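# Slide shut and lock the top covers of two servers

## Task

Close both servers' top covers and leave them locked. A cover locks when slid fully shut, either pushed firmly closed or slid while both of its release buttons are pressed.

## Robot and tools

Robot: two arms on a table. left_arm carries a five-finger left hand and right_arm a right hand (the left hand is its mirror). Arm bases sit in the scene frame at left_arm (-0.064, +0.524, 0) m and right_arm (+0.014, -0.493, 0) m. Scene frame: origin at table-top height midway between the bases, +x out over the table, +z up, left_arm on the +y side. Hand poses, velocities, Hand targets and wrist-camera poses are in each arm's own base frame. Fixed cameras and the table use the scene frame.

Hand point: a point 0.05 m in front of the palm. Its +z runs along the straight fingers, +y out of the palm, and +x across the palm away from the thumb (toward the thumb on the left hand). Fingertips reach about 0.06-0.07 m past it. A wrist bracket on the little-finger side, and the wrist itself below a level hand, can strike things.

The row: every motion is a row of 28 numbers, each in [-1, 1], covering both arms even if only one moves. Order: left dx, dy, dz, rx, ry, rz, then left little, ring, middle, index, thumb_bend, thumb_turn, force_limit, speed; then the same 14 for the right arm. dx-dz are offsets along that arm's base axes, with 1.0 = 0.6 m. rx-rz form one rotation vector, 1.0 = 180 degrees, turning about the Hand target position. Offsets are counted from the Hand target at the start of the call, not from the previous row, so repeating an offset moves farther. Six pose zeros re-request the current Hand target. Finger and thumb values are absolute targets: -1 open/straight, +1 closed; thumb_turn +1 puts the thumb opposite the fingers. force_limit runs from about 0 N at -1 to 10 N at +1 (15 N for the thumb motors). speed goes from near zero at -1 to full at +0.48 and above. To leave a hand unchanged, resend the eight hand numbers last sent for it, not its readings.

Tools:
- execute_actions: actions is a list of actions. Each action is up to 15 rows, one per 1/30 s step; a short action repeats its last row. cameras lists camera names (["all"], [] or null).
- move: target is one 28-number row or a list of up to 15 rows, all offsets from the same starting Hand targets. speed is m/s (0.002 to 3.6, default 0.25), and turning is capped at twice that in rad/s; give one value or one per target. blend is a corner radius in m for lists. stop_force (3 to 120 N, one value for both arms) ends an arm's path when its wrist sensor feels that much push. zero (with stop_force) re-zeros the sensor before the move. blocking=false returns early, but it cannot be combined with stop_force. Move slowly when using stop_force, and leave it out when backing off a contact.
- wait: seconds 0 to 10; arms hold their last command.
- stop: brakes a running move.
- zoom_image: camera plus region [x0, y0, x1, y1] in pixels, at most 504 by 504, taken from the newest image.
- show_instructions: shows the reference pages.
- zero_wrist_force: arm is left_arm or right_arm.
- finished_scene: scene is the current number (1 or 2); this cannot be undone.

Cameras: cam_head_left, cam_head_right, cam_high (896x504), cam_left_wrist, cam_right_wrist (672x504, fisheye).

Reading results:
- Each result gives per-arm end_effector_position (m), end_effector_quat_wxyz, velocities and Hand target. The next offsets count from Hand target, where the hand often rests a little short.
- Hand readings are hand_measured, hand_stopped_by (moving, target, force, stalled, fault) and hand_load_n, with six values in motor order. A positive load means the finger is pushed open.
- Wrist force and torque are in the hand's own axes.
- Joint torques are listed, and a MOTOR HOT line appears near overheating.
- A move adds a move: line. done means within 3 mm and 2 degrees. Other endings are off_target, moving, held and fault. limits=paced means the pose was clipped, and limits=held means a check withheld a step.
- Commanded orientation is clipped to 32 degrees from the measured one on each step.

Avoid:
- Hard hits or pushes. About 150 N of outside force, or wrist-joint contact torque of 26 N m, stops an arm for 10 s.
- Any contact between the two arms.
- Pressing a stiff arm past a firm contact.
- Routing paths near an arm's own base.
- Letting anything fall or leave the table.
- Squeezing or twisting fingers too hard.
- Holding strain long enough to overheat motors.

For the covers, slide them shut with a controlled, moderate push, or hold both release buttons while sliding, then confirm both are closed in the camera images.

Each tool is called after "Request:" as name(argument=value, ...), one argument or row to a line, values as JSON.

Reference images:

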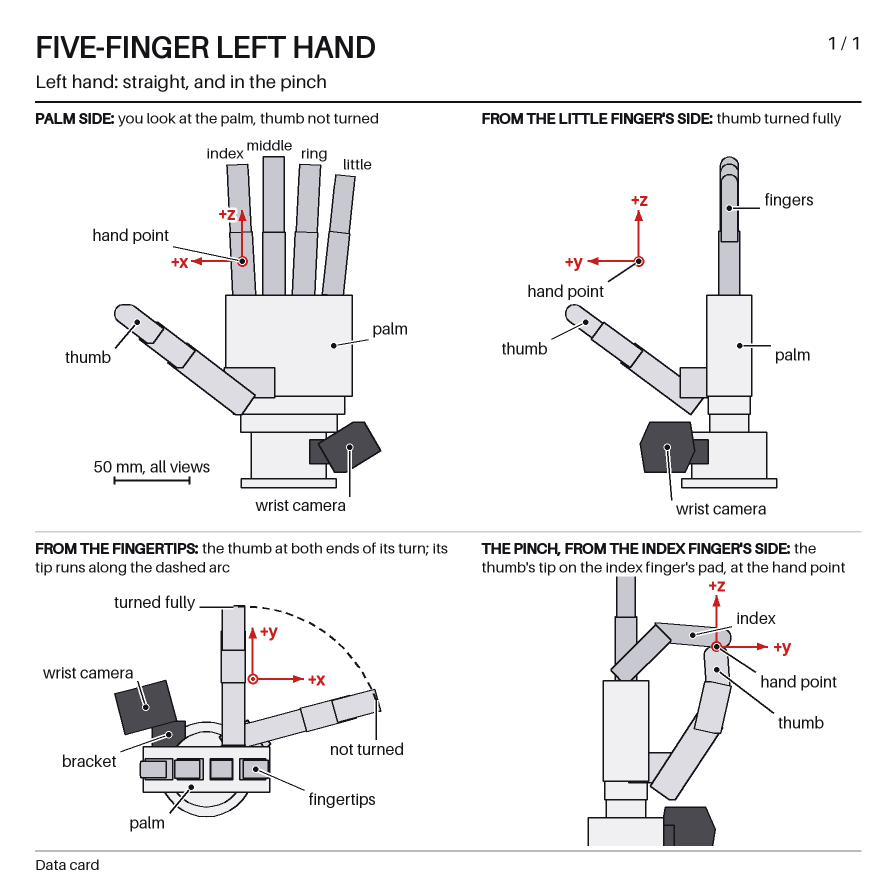

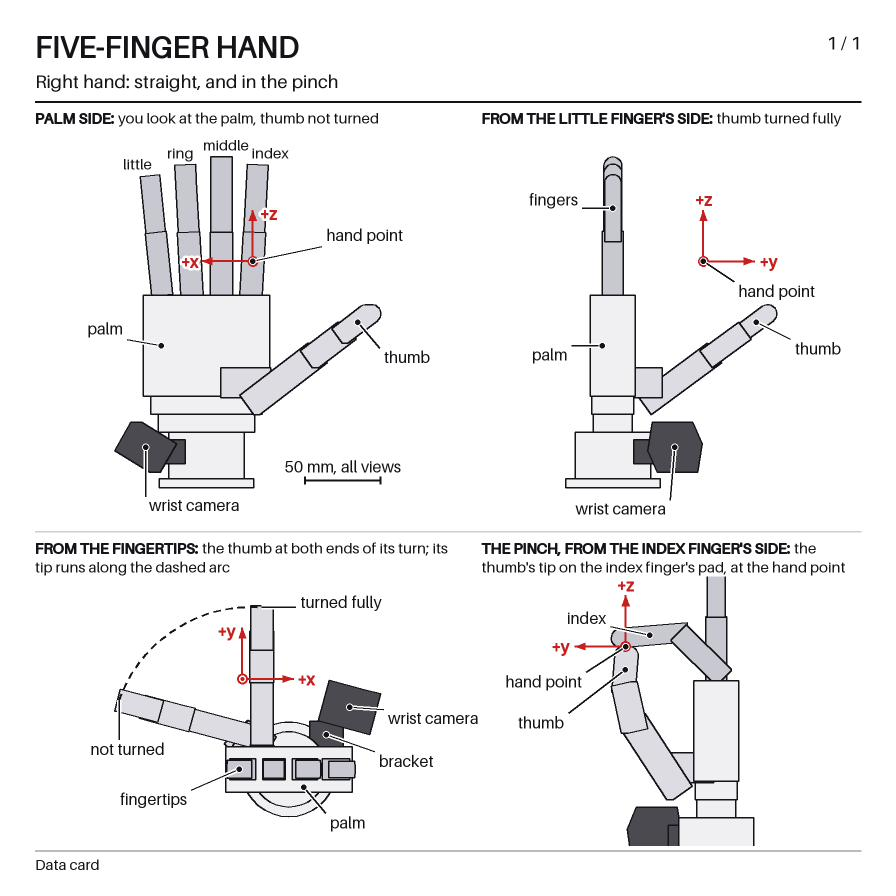

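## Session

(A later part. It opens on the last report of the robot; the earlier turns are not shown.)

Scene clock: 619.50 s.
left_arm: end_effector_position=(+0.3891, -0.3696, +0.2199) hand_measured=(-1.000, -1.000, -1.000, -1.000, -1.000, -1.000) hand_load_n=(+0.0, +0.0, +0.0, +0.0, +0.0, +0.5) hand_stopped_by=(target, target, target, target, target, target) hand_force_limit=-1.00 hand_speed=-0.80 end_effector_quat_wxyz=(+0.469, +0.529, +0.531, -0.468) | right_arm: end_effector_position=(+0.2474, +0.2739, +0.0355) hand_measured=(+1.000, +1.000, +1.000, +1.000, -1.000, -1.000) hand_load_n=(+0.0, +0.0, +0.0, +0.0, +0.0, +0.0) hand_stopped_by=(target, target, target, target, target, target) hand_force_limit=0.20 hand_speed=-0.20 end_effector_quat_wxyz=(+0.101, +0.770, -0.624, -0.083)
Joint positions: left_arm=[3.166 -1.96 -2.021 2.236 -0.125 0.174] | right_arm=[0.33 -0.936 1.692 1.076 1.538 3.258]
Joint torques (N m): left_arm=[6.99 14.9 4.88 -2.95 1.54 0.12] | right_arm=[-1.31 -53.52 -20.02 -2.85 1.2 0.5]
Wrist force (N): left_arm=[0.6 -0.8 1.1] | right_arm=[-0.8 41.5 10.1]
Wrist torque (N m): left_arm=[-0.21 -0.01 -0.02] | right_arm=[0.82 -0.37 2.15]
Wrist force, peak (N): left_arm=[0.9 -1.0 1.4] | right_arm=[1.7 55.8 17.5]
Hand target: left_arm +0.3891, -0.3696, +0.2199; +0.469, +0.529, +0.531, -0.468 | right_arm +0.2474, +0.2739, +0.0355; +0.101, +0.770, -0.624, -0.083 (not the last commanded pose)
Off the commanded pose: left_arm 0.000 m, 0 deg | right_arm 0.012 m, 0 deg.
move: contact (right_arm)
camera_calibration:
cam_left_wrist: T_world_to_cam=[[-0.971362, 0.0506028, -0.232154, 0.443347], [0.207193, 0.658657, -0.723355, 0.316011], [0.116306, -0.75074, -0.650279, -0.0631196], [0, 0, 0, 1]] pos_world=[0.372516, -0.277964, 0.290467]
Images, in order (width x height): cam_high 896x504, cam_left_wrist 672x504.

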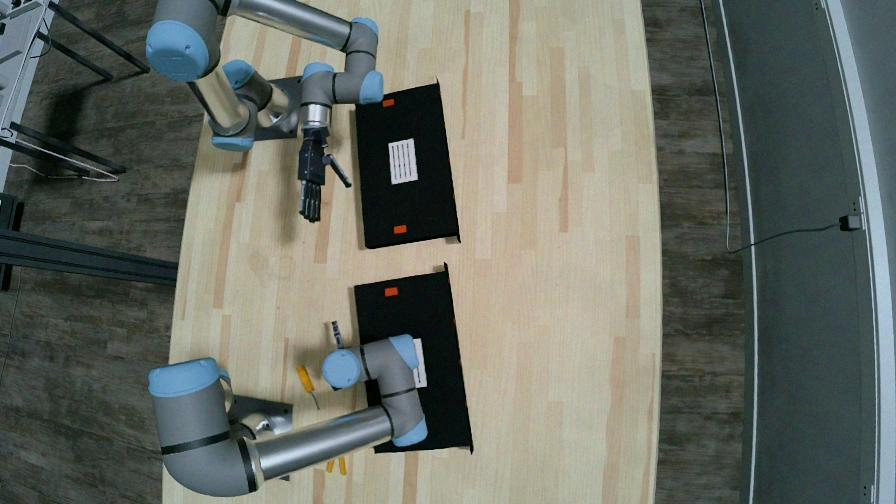

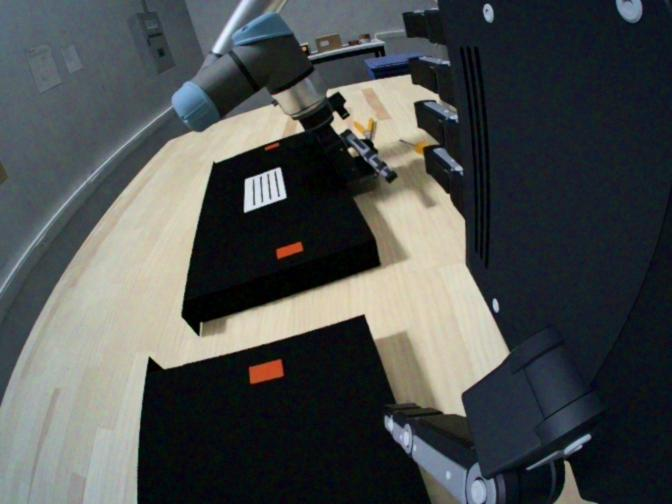

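Request:
move(
  target=[
    [0,0,0,0,0,0,-1,-1,-1,-1,-1,-1,-1,-0.8,0.0163,0.0035,0,0,0,0,1,1,1,1,-1,-1,0.2,-0.2],
  ],
  speed=0.01,
  stop_force=15,
)

Request:
move(
  target=[
    [0,0,0,0,0,0,-1,-1,-1,-1,-1,-1,-1,-0.8,-0.1141,-0.0243,0,0,0,0,1,1,1,1,-1,-1,0.2,-0.2],
    [0,0,0,0,0,0,-1,-1,-1,-1,-1,-1,-1,-0.8,-0.1141,-0.0243,0.25,0,0,0,1,1,1,1,-1,-1,0.2,-0.2],
  ],
  speed=[0.06,0.15],
  blend=[0.01,0],
  cameras=["all"],
)

Request:
zoom_image(
  camera="cam_left_wrist",
  region=[180, 60, 460, 300],
)

Request:
zoom_image(
  camera="cam_high",
  region=[320, 60, 520, 280],
)

Scene clock: 624.10 s.
left_arm: end_effector_position=(+0.3891, -0.3696, +0.2199) hand_measured=(-1.000, -1.000, -1.000, -1.000, -1.000, -1.000) hand_load_n=(+0.0, +0.0, +0.0, +0.0, +0.0, +0.0) hand_stopped_by=(target, target, target, target, target, target) hand_force_limit=-1.00 hand_speed=-0.80 end_effector_quat_wxyz=(+0.469, +0.529, +0.531, -0.468) | right_arm: end_effector_position=(+0.2476, +0.2740, +0.0356) hand_measured=(+1.000, +1.000, +1.000, +1.000, -1.000, -1.000) hand_load_n=(+0.0, +0.0, +0.0, +0.0, +0.0, +0.0) hand_stopped_by=(target, target, target, target, target, target) hand_force_limit=0.20 hand_speed=-0.20 end_effector_quat_wxyz=(+0.101, +0.770, -0.624, -0.083)
Joint positions: left_arm=[3.166 -1.96 -2.021 2.236 -0.125 0.174] | right_arm=[0.33 -0.936 1.691 1.077 1.538 3.258]
Joint torques (N m): left_arm=[6.89 14.71 5.27 -2.86 1.58 0.11] | right_arm=[-11.25 -57.36 -24.19 -7.29 -0.01 -2.5]
Wrist force (N): left_arm=[0.8 -0.8 1.0] | right_arm=[2.1 53.8 16.1]
Wrist torque (N m): left_arm=[-0.20 -0.05 -0.01] | right_arm=[0.80 -0.69 2.93]
Wrist force, peak (N): left_arm=[0.8 -1.2 1.2] | right_arm=[3.6 64.3 20.2]
Hand target: left_arm +0.3891, -0.3696, +0.2199; +0.469, +0.529, +0.531, -0.468 | right_arm +0.2476, +0.2740, +0.0356; +0.101, +0.770, -0.624, -0.083 (not the last commanded pose)
Off the commanded pose: left_arm 0.000 m, 0 deg | right_arm 0.010 m, 0 deg.
move: contact (right_arm)

Scene clock: 626.83 s.
left_arm: end_effector_position=(+0.3891, -0.3696, +0.2199) hand_measured=(-1.000, -1.000, -1.000, -1.000, -1.000, -1.000) hand_load_n=(+0.0, +0.0, +0.0, +0.0, +0.0, +0.0) hand_stopped_by=(target, target, target, target, target, target) hand_force_limit=-1.00 hand_speed=-0.80 end_effector_quat_wxyz=(+0.469, +0.529, +0.531, -0.468) | right_arm: end_effector_position=(+0.1792, +0.2594, +0.1855) hand_measured=(+1.000, +1.000, +1.000, +1.000, -1.000, -1.000) hand_load_n=(+0.0, +0.0, +0.0, +0.0, +0.0, +0.0) hand_stopped_by=(target, target, target, target, target, target) hand_force_limit=0.20 hand_speed=-0.20 end_effector_quat_wxyz=(+0.101, +0.770, -0.624, -0.083)
Joint positions: left_arm=[3.166 -1.96 -2.021 2.236 -0.125 0.174] | right_arm=[0.352 -1.273 1.759 1.345 1.533 3.28]
Joint torques (N m): left_arm=[6.94 14.91 5.09 -2.71 1.53 0.15] | right_arm=[-13.02 -41.27 -25.46 4.02 1.51 -1.49]
Wrist force (N): left_arm=[0.7 -0.9 1.0] | right_arm=[-0.6 0.2 0.4]
Wrist torque (N m): left_arm=[-0.21 -0.03 -0.02] | right_arm=[-0.14 0.10 -0.10]
Wrist force, peak (N): left_arm=[0.7 -1.2 1.2] | right_arm=[1.8 53.2 15.7]
Hand target: left_arm +0.3891, -0.3696, +0.2199; +0.469, +0.529, +0.531, -0.468 | right_arm +0.1792, +0.2594, +0.1856; +0.101, +0.770, -0.624, -0.083
Off the commanded pose: left_arm 0.000 m, 0 deg | right_arm 0.000 m, 0 deg.
move: done
camera_calibration:
cam_left_wrist: T_world_to_cam=[[-0.971362, 0.0506028, -0.232154, 0.443347], [0.207193, 0.658657, -0.723355, 0.316011], [0.116306, -0.75074, -0.650279, -0.0631196], [0, 0, 0, 1]] pos_world=[0.372516, -0.277964, 0.290467]
cam_right_wrist: T_world_to_cam=[[-0.863731, -0.461794, 0.201778, 0.242664], [-0.299065, 0.791959, 0.532317, -0.243865], [-0.405621, 0.399434, -0.822146, 0.235189], [0, 0, 0, 1]] pos_world=[0.232062, 0.21125, 0.274209]

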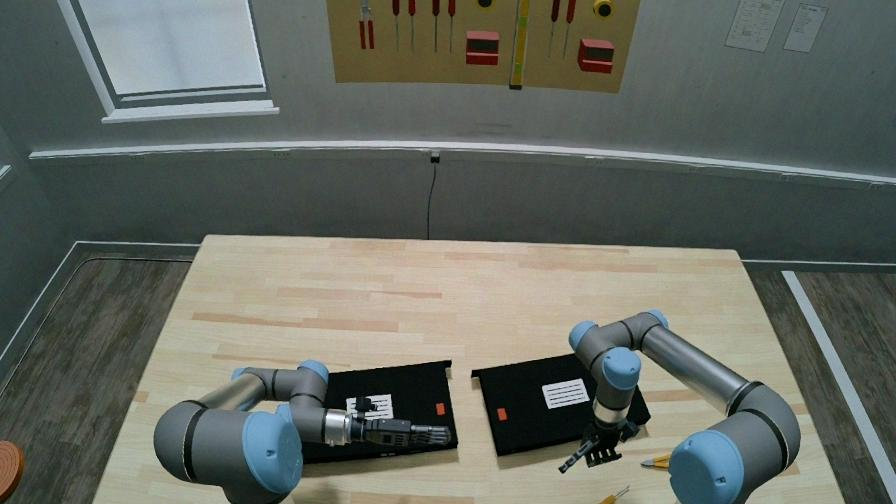

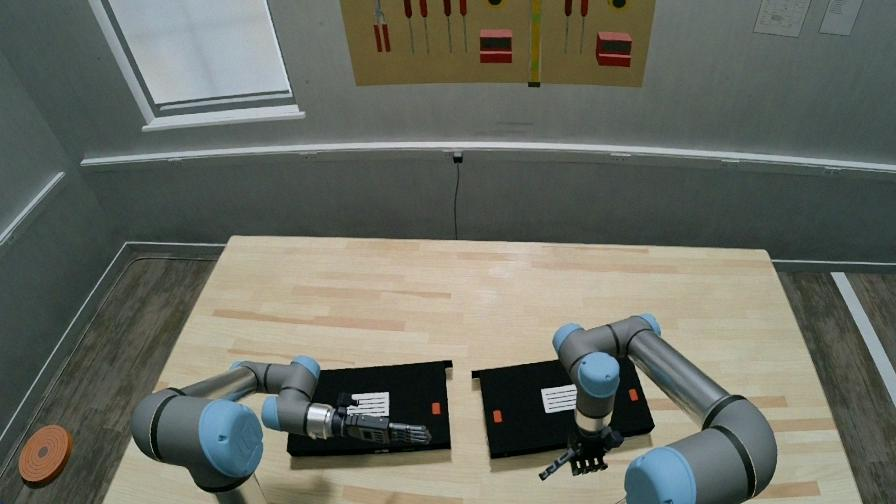

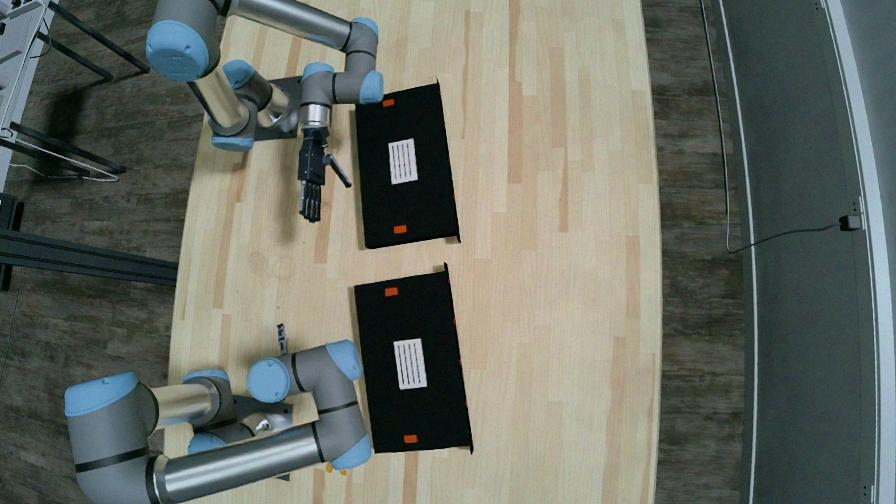

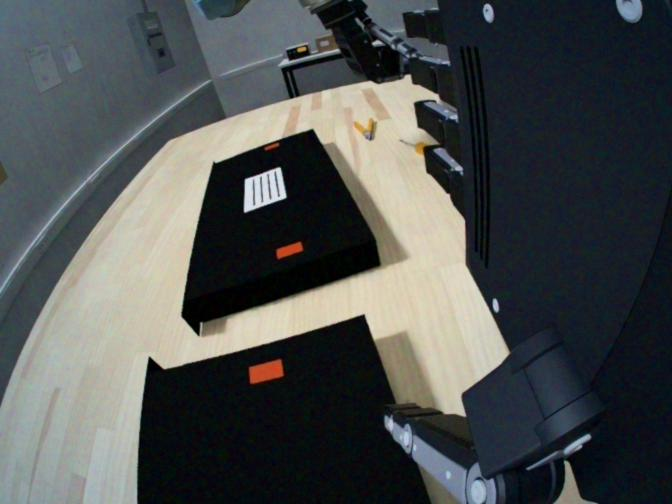

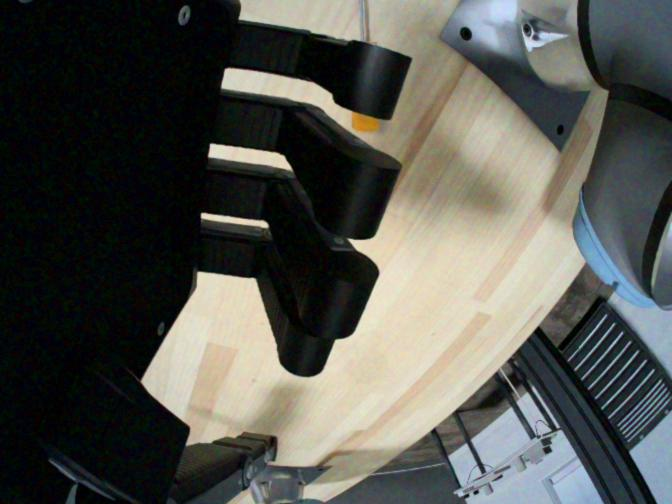

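Scaled by 1.800 from the camera's 672x504 image, which has a finer 960x720 frame.

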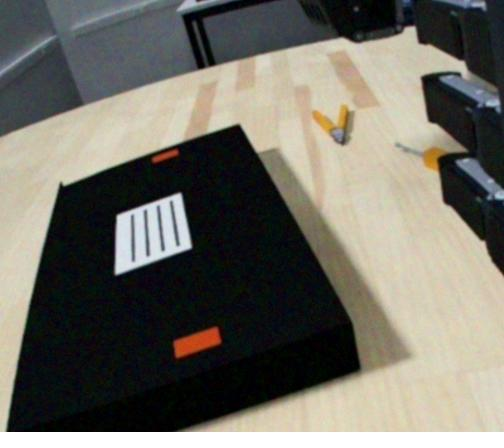

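Scaled by 2.291 from the camera's 896x504 image, which has a finer 1280x720 frame.

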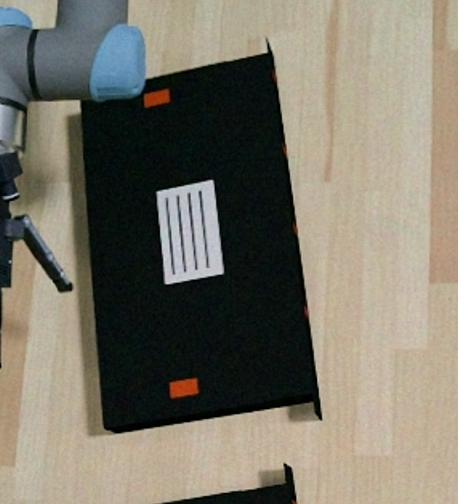

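Request:
zoom_image(
  camera="cam_high",
  region=[340, 180, 480, 300],
)

Request:
zoom_image(
  camera="cam_high",
  region=[340, 370, 480, 490],
)

Request:
zoom_image(
  camera="cam_high",
  region=[340, 60, 480, 180],
)

Request:
zoom_image(
  camera="cam_head_left",
  region=[280, 340, 480, 480],
)

Request:
zoom_image(
  camera="cam_head_left",
  region=[460, 340, 660, 480],
)

Scaled by 3.600 from the camera's 896x504 image, which has a finer 1280x720 frame.

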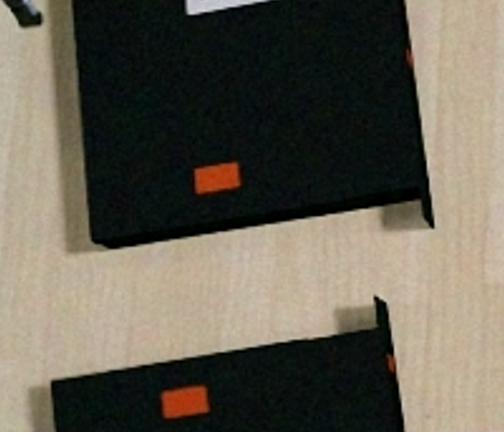

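Scaled by 3.600 from the camera's 896x504 image, which has a finer 1280x720 frame.

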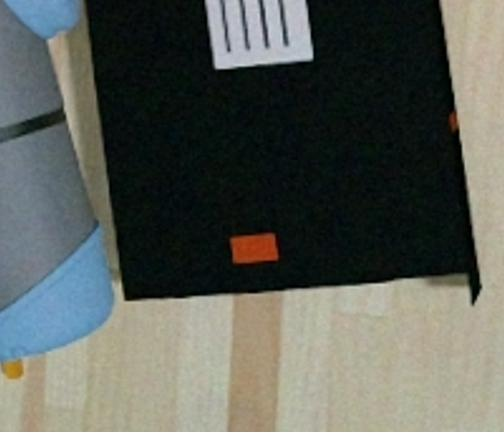

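Scaled by 3.600 from the camera's 896x504 image, which has a finer 1280x720 frame.

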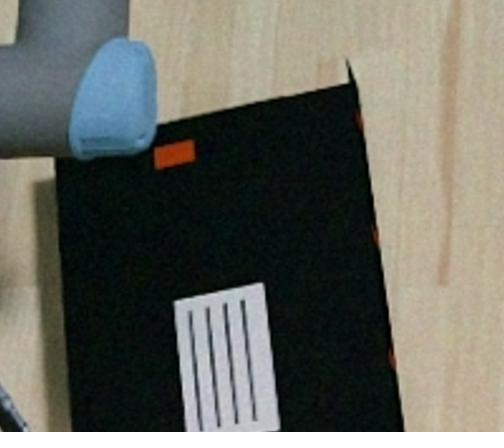

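Scaled by 2.520 from the camera's 896x504 image, which has a finer 1280x720 frame.

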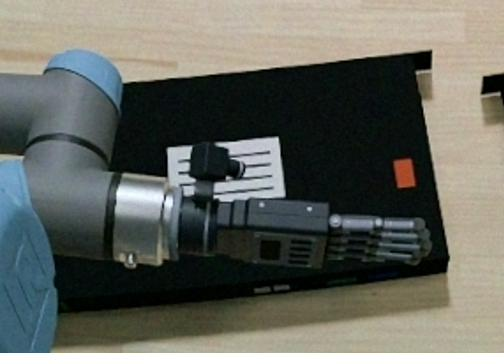

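Scaled by 2.520 from the camera's 896x504 image, which has a finer 1280x720 frame.

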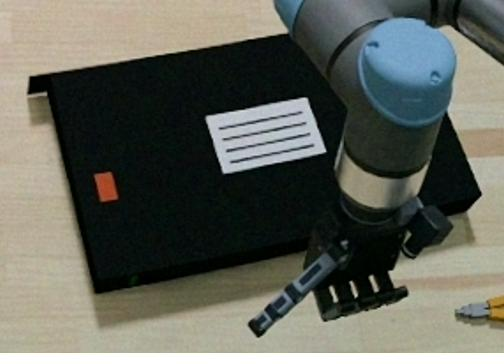

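Request:
finished_scene(
  scene=1,
)

The scene is finished: the task was done.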